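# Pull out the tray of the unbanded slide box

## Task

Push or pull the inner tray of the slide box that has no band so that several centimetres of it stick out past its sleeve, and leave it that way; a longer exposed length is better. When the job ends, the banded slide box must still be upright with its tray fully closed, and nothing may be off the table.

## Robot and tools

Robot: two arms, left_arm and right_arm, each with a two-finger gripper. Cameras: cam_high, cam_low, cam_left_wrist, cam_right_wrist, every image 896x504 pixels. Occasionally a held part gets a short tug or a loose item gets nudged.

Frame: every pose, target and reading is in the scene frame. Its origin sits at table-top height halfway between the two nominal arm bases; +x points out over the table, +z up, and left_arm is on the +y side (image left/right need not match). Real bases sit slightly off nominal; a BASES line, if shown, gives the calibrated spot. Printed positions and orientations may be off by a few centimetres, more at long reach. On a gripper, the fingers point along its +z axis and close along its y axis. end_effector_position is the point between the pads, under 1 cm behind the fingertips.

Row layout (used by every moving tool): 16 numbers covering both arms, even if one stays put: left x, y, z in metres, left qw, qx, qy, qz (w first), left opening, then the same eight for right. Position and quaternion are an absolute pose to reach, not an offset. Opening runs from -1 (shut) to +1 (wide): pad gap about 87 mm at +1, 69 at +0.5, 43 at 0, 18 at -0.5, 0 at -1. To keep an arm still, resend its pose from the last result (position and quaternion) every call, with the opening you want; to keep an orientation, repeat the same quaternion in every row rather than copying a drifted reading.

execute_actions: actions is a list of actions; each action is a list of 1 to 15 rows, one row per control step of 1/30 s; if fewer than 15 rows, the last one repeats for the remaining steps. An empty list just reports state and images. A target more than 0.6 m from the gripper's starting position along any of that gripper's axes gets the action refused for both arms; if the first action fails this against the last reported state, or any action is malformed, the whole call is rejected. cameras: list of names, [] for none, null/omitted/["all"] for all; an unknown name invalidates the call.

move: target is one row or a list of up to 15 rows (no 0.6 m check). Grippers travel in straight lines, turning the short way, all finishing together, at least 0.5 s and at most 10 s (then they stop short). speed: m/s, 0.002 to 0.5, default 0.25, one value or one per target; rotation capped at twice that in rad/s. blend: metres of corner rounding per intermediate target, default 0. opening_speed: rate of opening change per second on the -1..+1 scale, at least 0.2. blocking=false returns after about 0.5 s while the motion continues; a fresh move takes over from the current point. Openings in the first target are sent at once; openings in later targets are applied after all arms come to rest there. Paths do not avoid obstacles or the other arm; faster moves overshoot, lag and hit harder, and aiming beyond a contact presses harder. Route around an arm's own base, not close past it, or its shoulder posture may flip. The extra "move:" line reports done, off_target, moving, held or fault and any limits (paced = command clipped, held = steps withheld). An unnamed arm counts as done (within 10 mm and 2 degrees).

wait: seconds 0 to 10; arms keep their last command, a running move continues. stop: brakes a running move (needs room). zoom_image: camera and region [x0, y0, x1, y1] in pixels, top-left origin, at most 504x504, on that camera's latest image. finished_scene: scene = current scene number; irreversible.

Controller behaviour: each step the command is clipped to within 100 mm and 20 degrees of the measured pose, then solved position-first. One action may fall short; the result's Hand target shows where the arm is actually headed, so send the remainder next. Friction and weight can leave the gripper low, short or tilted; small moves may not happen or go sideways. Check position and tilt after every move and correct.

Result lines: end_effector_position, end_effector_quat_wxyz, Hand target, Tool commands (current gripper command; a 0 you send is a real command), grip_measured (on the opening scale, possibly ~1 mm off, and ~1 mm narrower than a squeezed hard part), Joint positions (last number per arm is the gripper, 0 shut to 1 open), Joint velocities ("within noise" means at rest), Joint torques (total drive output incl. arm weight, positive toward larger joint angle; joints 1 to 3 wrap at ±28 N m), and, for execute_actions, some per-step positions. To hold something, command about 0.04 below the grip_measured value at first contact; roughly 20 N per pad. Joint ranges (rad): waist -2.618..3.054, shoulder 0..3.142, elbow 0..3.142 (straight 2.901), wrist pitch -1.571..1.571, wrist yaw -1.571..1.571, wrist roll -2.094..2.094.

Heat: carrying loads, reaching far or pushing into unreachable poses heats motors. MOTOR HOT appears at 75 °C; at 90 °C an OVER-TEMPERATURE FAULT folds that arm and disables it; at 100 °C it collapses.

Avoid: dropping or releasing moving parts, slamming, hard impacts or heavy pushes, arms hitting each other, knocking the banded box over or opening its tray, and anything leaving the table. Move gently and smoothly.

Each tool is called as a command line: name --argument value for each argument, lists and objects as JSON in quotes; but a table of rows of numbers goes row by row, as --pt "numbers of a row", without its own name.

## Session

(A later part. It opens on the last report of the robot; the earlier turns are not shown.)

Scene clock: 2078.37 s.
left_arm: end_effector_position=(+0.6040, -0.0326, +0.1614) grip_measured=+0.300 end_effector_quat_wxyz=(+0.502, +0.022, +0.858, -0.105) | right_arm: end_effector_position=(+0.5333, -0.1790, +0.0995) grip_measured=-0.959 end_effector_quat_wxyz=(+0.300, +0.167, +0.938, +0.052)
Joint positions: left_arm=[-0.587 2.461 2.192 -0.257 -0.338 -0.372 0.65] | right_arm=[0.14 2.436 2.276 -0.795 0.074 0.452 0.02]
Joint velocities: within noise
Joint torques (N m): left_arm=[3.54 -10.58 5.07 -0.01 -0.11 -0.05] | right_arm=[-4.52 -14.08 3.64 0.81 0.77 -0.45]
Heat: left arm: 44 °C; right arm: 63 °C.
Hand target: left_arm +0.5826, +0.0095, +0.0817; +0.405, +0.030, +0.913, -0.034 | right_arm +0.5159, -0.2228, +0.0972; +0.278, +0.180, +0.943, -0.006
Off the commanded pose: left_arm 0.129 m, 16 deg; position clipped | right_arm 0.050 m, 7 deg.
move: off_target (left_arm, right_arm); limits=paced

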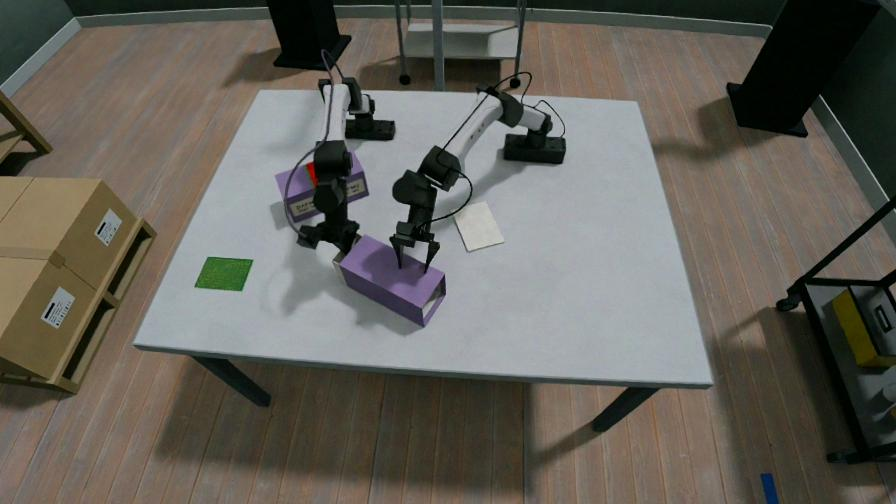

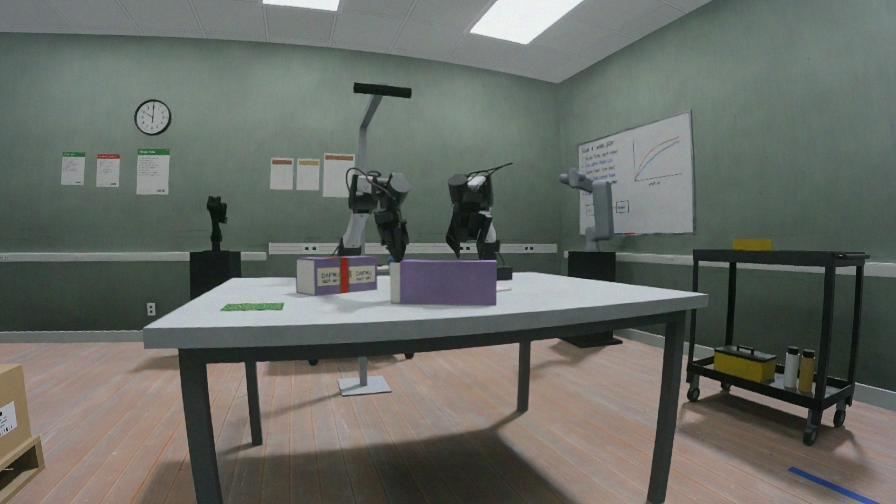

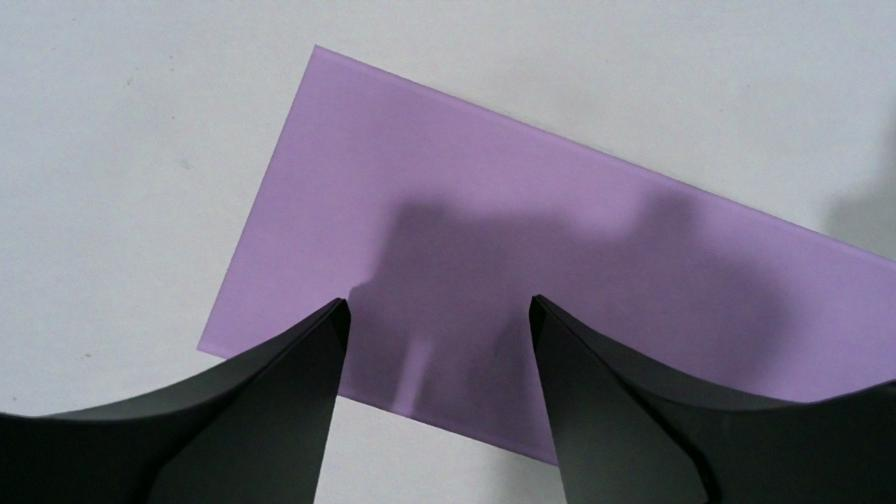

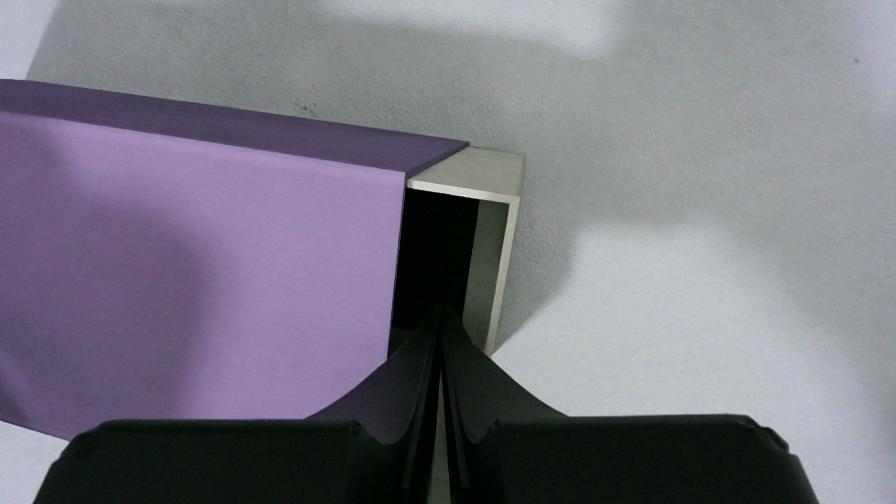

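move --pt "0.585 0.02 0.03 0.42 0.03 0.907 -0.03 0.3 0.500 -0.275 0.085 0.28 0.181 0.943 -0.008 -1" --speed 0.05

zoom_image --camera "cam_high" --region '[300, 160, 500, 330]'

Scene clock: 2101.13 s.
left_arm: end_effector_position=(+0.6058, -0.0313, +0.1573) grip_measured=+0.300 end_effector_quat_wxyz=(+0.501, +0.016, +0.859, -0.108) | right_arm: end_effector_position=(+0.5227, -0.2427, +0.0986) grip_measured=-0.959 end_effector_quat_wxyz=(+0.312, +0.170, +0.934, +0.042)
Joint positions: left_arm=[-0.583 2.466 2.186 -0.247 -0.336 -0.383 0.65] | right_arm=[0.025 2.323 2.063 -0.671 0.034 0.358 0.02]
Joint velocities: within noise
Joint torques (N m): left_arm=[2.43 -8.95 4.05 0.65 -0.25 0.15] | right_arm=[-3.37 -12.31 3.34 0.95 0.64 -0.35]
Heat: left arm: 43 °C; right arm: 68 °C.
Hand target: left_arm +0.5891, +0.0052, +0.0719; +0.421, +0.031, +0.906, -0.032 | right_arm +0.5007, -0.2736, +0.0858; +0.279, +0.180, +0.943, -0.006
Off the commanded pose: left_arm 0.139 m, 14 deg; position clipped | right_arm 0.042 m, 7 deg.
move: off_target (left_arm, right_arm); limits=paced

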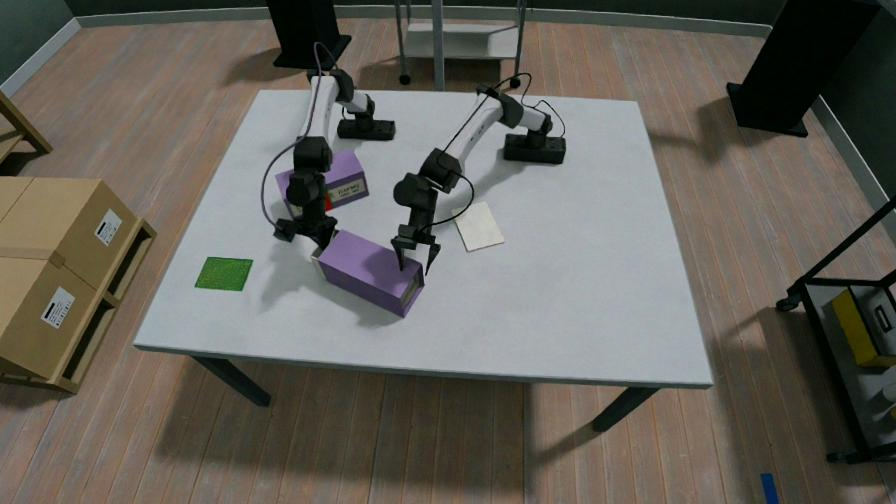

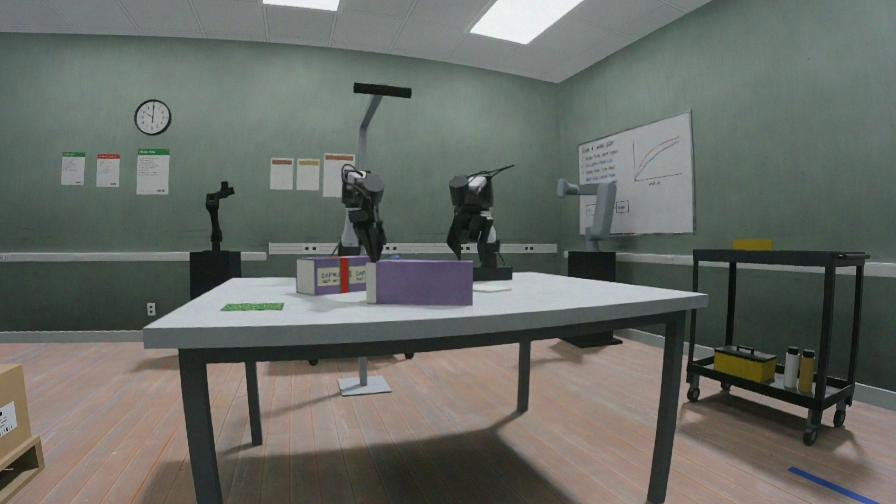

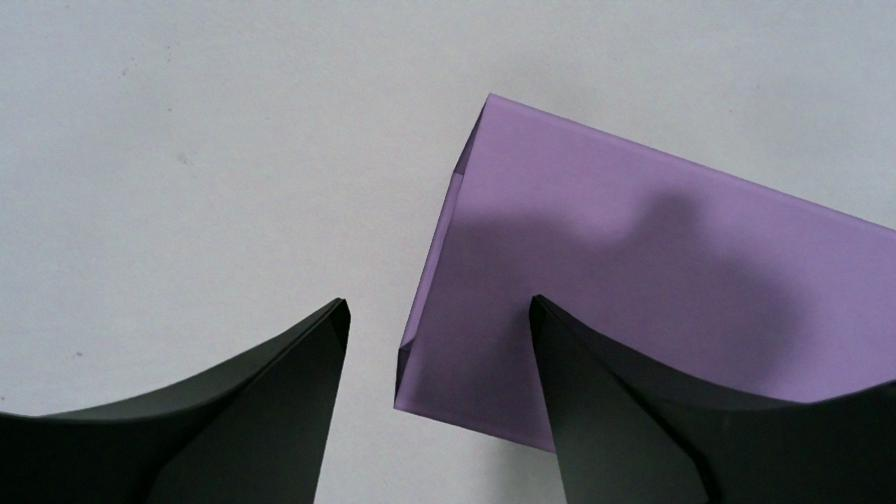

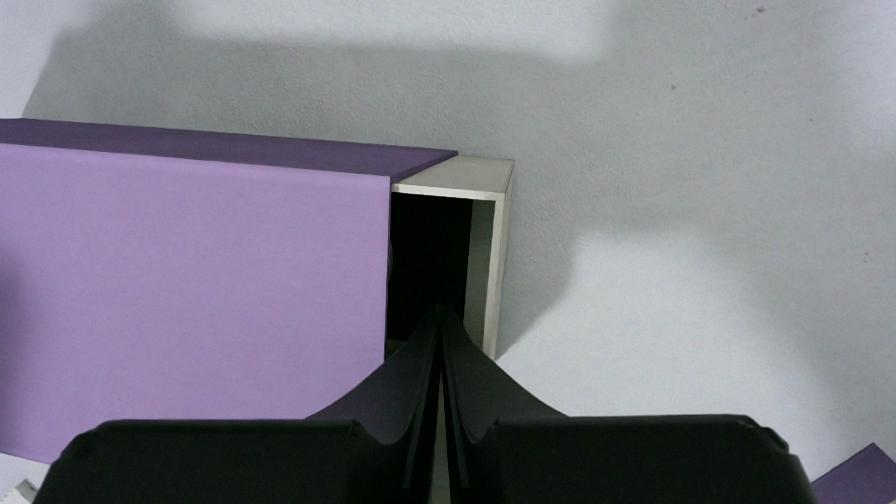

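Scaled by 2.520 from the camera's 896x504 image, which has a finer 1280x720 frame.

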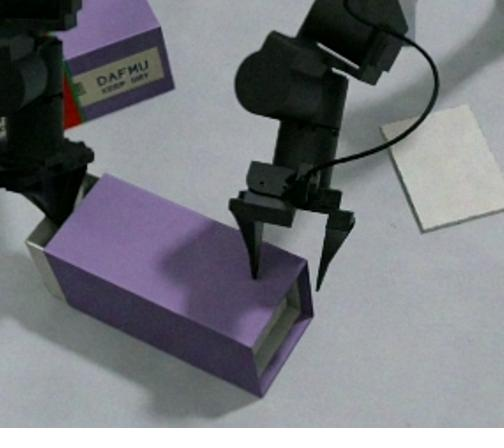

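move --pt "0.590 -0.020 0.21 0.45 0.02 0.89 -0.08 0.3 0.525 -0.238 0.095 0.29 0.177 0.94 0.01 -1" --speed 0.08 --cameras '["cam_right_wrist"]'

move --pt "0.50 0.06 0.24 0.3 0.0 0.95 -0.05 0.3 0.525 -0.236 0.092 0.29 0.177 0.94 0.01 -0.3" --speed 0.1 --opening_speed 0.2

zoom_image --camera "cam_high" --region '[280, 160, 480, 330]'

Scene clock: 2130.23 s.
left_arm: end_effector_position=(+0.5898, -0.0172, +0.2215) grip_measured=+0.300 end_effector_quat_wxyz=(+0.460, +0.020, +0.884, -0.083) | right_arm: end_effector_position=(+0.5204, -0.2429, +0.0934) grip_measured=-0.959 end_effector_quat_wxyz=(+0.287, +0.176, +0.942, +0.010)
Joint positions: left_arm=[-0.578 2.575 2.733 -0.796 -0.335 -0.395 0.65] | right_arm=[0.044 2.39 2.189 -0.795 0.097 0.367 0.02]
Joint velocities: within noise
Joint torques (N m): left_arm=[-0.17 -12.94 10.4 1.37 -0.05 -0.11] | right_arm=[0.13 -10.24 8.66 1.46 0.1 0.16]
Heat: left arm: 41 °C; right arm: 67 °C.
Hand target: left_arm +0.5896, -0.0198, +0.2098; +0.452, +0.020, +0.888, -0.081 | right_arm +0.5248, -0.2379, +0.0949; +0.291, +0.177, +0.940, +0.010
Off the commanded pose: left_arm 0.012 m, 1 deg | right_arm 0.007 m, 0 deg.
move: off_target (left_arm)
Images, in order (width x height): cam_right_wrist 896x504.

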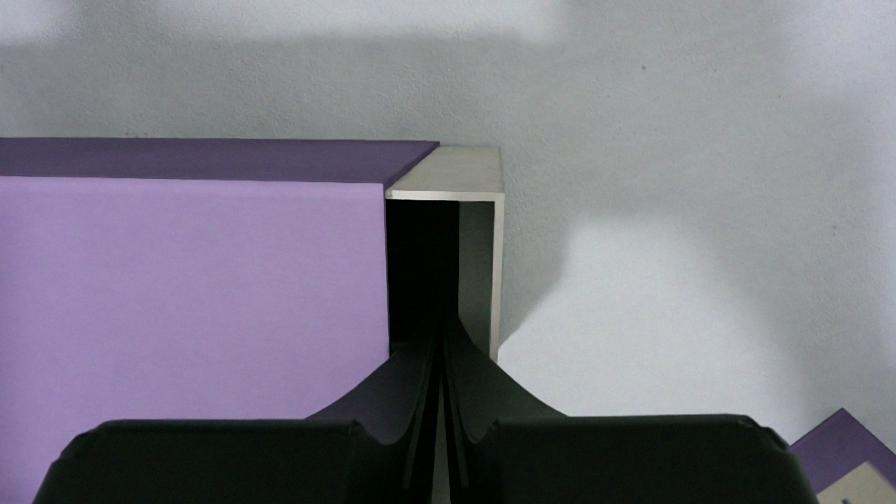

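Scene clock: 2133.93 s.
left_arm: end_effector_position=(+0.5087, +0.0524, +0.2213) grip_measured=+0.300 end_effector_quat_wxyz=(+0.298, +0.006, +0.954, -0.044) | right_arm: end_effector_position=(+0.5214, -0.2465, +0.0952) grip_measured=-0.304 end_effector_quat_wxyz=(+0.290, +0.178, +0.940, +0.001)
Joint positions: left_arm=[-0.518 2.414 2.654 -1.237 -0.224 -0.472 0.65] | right_arm=[0.044 2.39 2.194 -0.796 0.118 0.367 0.348]
Joint velocities: within noise
Joint torques (N m): left_arm=[0.72 -19.64 5.23 0.96 0.05 -0.09] | right_arm=[0.46 -10.22 7.38 1.6 -0.06 0.2]
Heat: left arm: 42 °C; right arm: 66 °C.
Hand target: left_arm +0.5004, +0.0597, +0.2394; +0.300, +0.000, +0.953, -0.049 | right_arm +0.5247, -0.2360, +0.0919; +0.290, +0.177, +0.940, +0.010
Off the commanded pose: left_arm 0.022 m, 1 deg | right_arm 0.012 m, 1 deg.
move: off_target (left_arm, right_arm)

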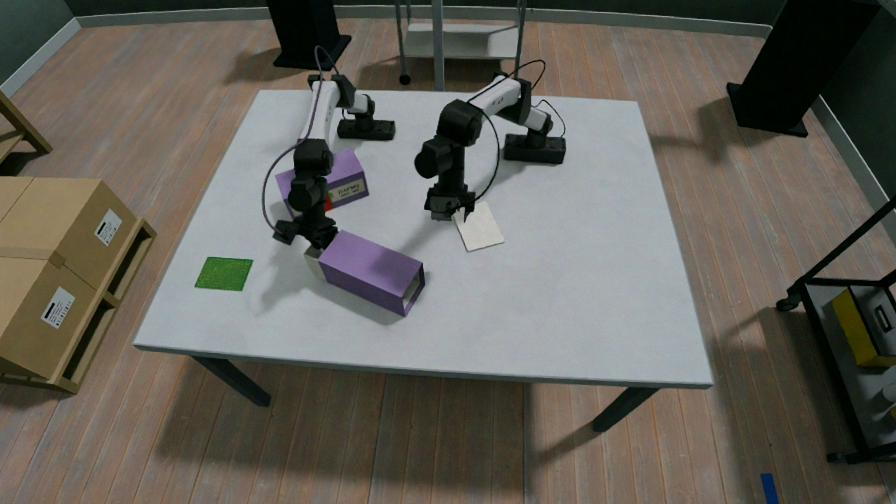

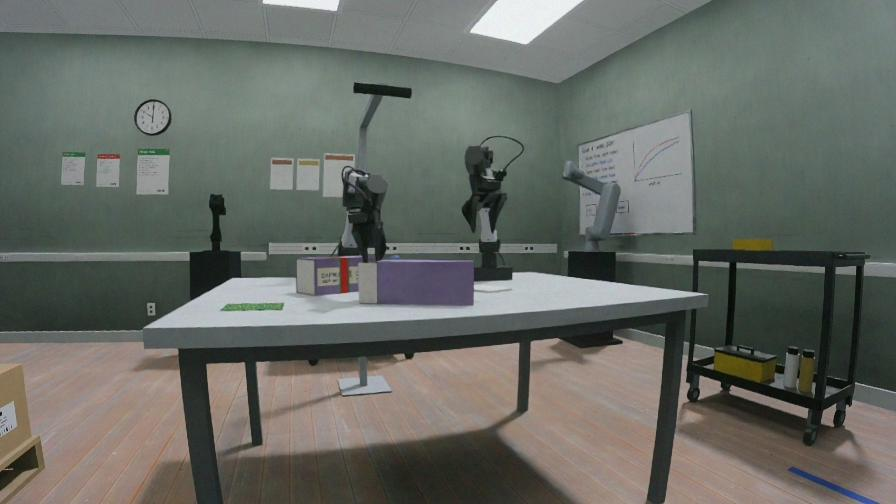

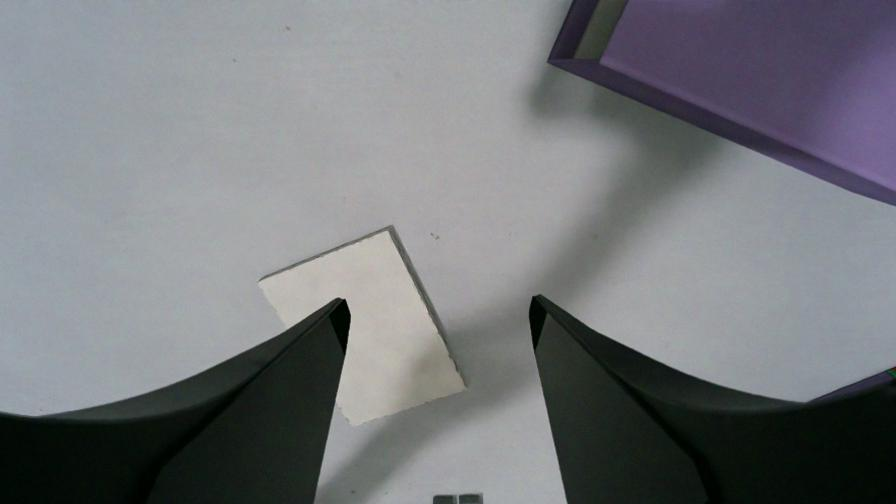

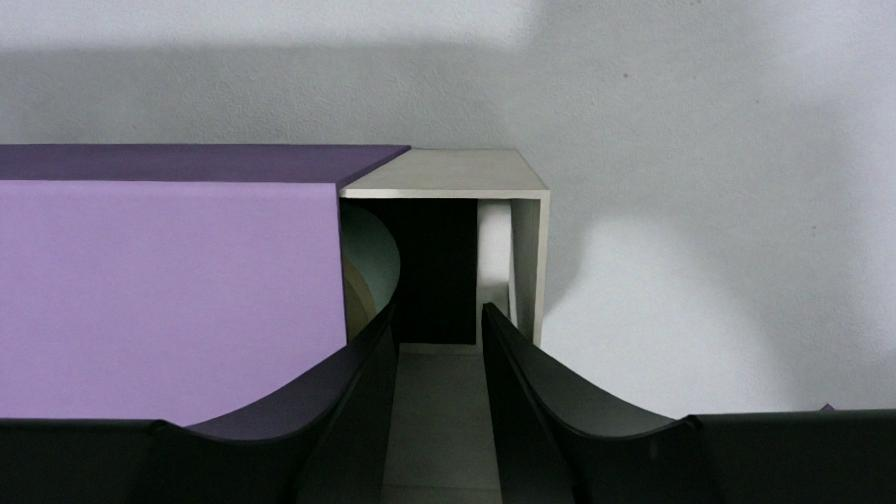

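Scaled by 2.520 from the camera's 896x504 image, which has a finer 1280x720 frame.

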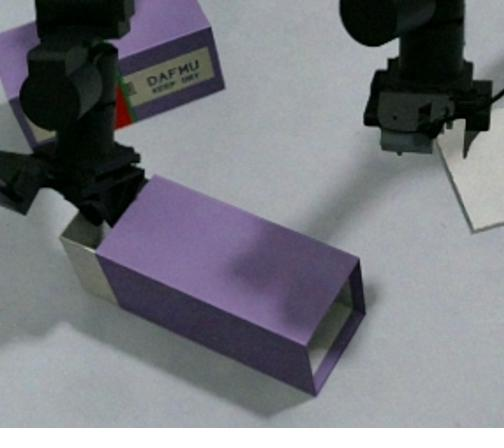

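move --pt "0.50 0.06 0.24 0.3 0.0 0.95 -0.05 0.3 0.525 -0.240 0.092 0.29 0.177 0.94 0.01 0.0" --opening_speed 0.2 --cameras '["cam_right_wrist"]'

move --pt "0.40 0.12 0.24 0.3 0.0 0.95 -0.05 0.3 0.525 -0.240 0.092 0.29 0.177 0.94 0.01 -0.3" --pt "0.38 0.15 0.24 0.3 0.0 0.95 -0.05 0.3 0.505 -0.235 0.17 0.29 0.177 0.94 0.01 -0.3" --pt "0.36 0.18 0.24 0.3 0.0 0.95 -0.05 0.3 0.43 -0.17 0.24 0.29 0.1 0.95 0.01 -0.3" --speed 0.1 --opening_speed 0.3

zoom_image --camera "cam_high" --region '[250, 130, 480, 330]'

Scene clock: 2152.20 s.
left_arm: end_effector_position=(+0.5081, +0.0526, +0.2210) grip_measured=+0.300 end_effector_quat_wxyz=(+0.296, +0.006, +0.954, -0.044) | right_arm: end_effector_position=(+0.5214, -0.2465, +0.0952) grip_measured=-0.300 end_effector_quat_wxyz=(+0.290, +0.178, +0.940, +0.001)
Joint positions: left_arm=[-0.518 2.414 2.654 -1.24 -0.223 -0.472 0.65] | right_arm=[0.044 2.39 2.194 -0.796 0.118 0.367 0.35]
Joint velocities: within noise
Joint torques (N m): left_arm=[0.51 -19.48 5.35 0.97 0.02 -0.08] | right_arm=[-0.18 -10.25 7.3 1.61 -0.11 0.12]
Heat: left arm: 45 °C; right arm: 63 °C.
Hand target: left_arm +0.5003, +0.0597, +0.2394; +0.300, +0.000, +0.953, -0.049 | right_arm +0.5248, -0.2400, +0.0919; +0.290, +0.177, +0.940, +0.010
Off the commanded pose: left_arm 0.022 m, 1 deg | right_arm 0.008 m, 1 deg.
move: off_target (left_arm)
Images, in order (width x height): cam_right_wrist 896x504.

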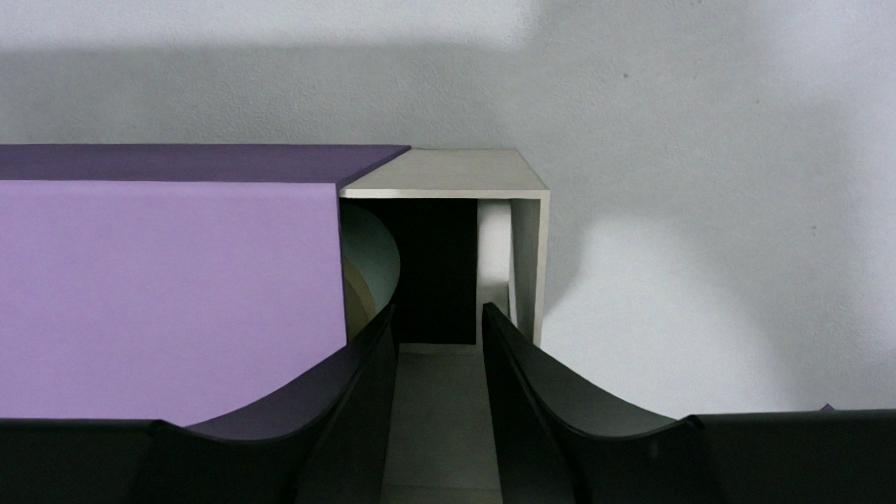

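Scene clock: 2156.70 s.
left_arm: end_effector_position=(+0.3653, +0.1759, +0.2371) grip_measured=+0.300 end_effector_quat_wxyz=(+0.299, -0.001, +0.953, -0.047) | right_arm: end_effector_position=(+0.4367, -0.1665, +0.2259) grip_measured=-0.300 end_effector_quat_wxyz=(+0.280, +0.100, +0.955, +0.014)
Joint positions: left_arm=[-0.414 1.513 1.444 -0.906 -0.166 -0.396 0.65] | right_arm=[0.218 2.149 2.331 -1.199 0.137 0.372 0.35]
Joint velocities: within noise
Joint torques (N m): left_arm=[0.7 -9.88 6.13 1.23 0.05 0.03] | right_arm=[-0.58 -12.62 4.97 1.38 0.17 -0.01]
Heat: left arm: 45 °C; right arm: 63 °C.
Hand target: left_arm +0.3601, +0.1799, +0.2399; +0.301, +0.000, +0.952, -0.050 | right_arm +0.4302, -0.1699, +0.2396; +0.290, +0.100, +0.952, +0.010
Off the commanded pose: left_arm 0.007 m, 0 deg | right_arm 0.016 m, 1 deg.
move: off_target (right_arm)

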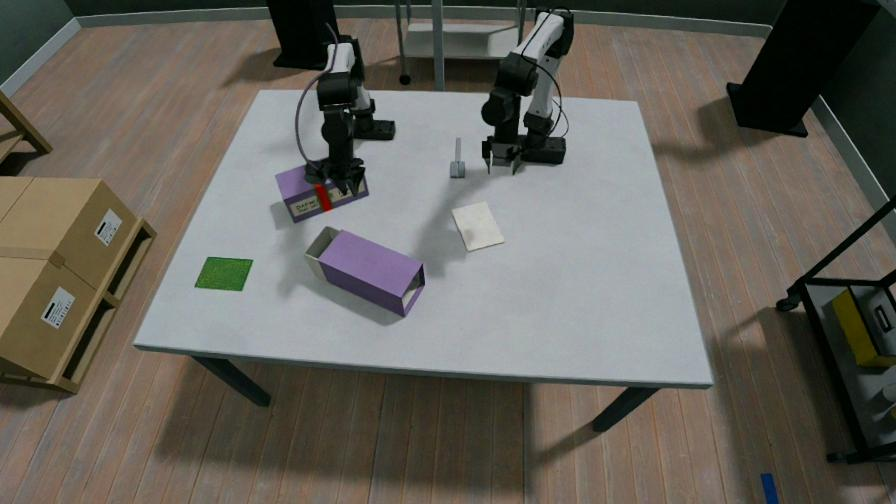

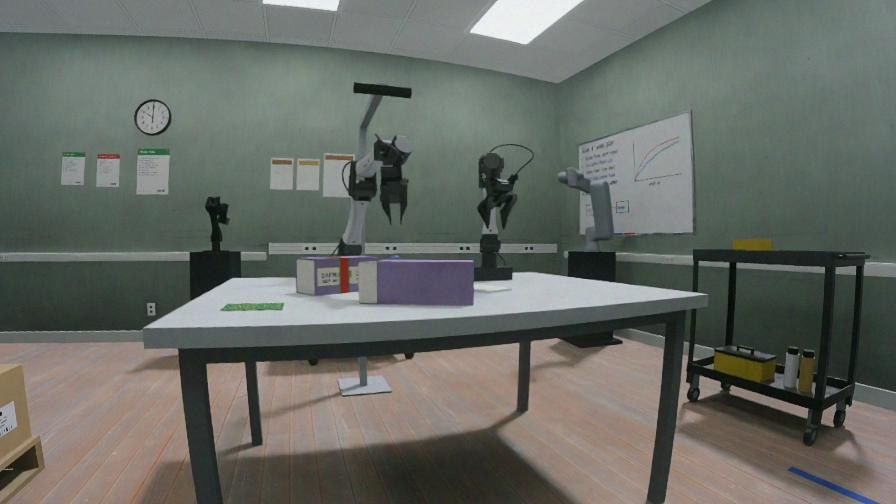

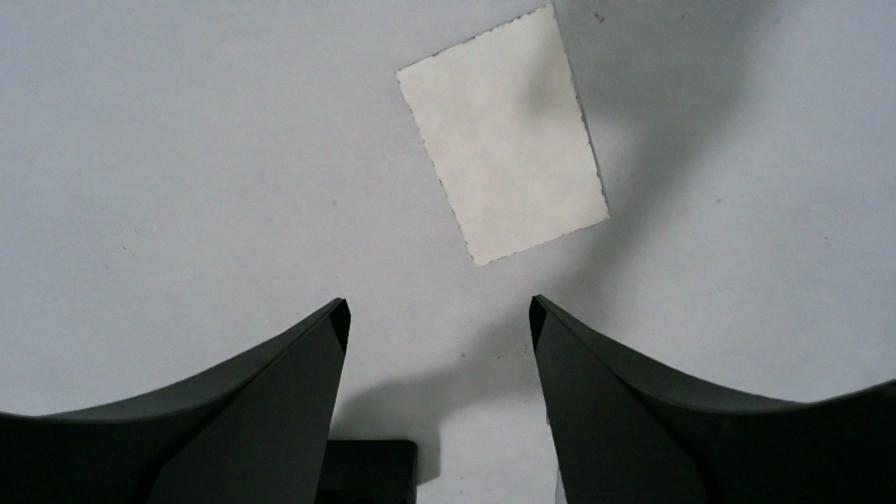

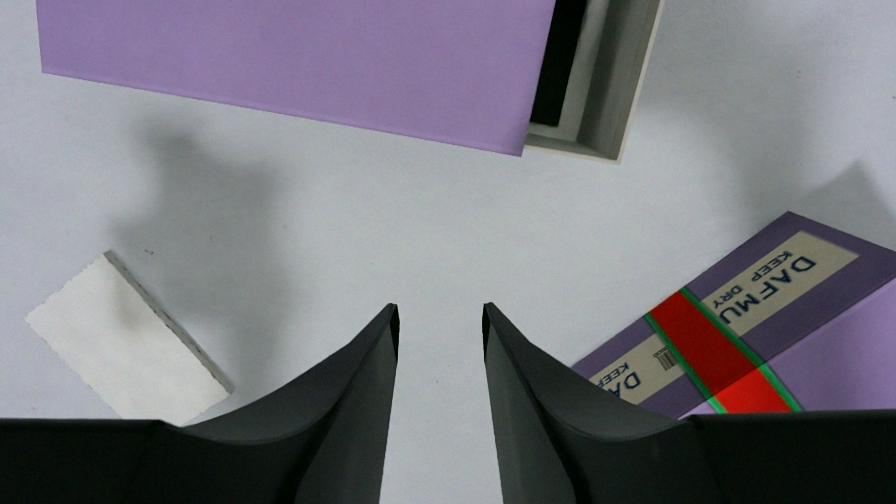

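Scaled by 2.191 from the camera's 896x504 image, which has a finer 1280x720 frame.

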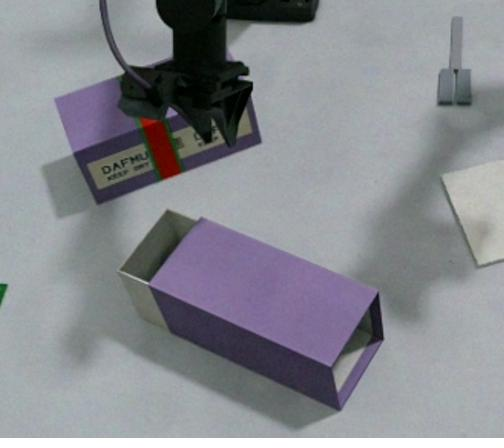

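finished_scene --scene 2

The scene is finished: the task was done.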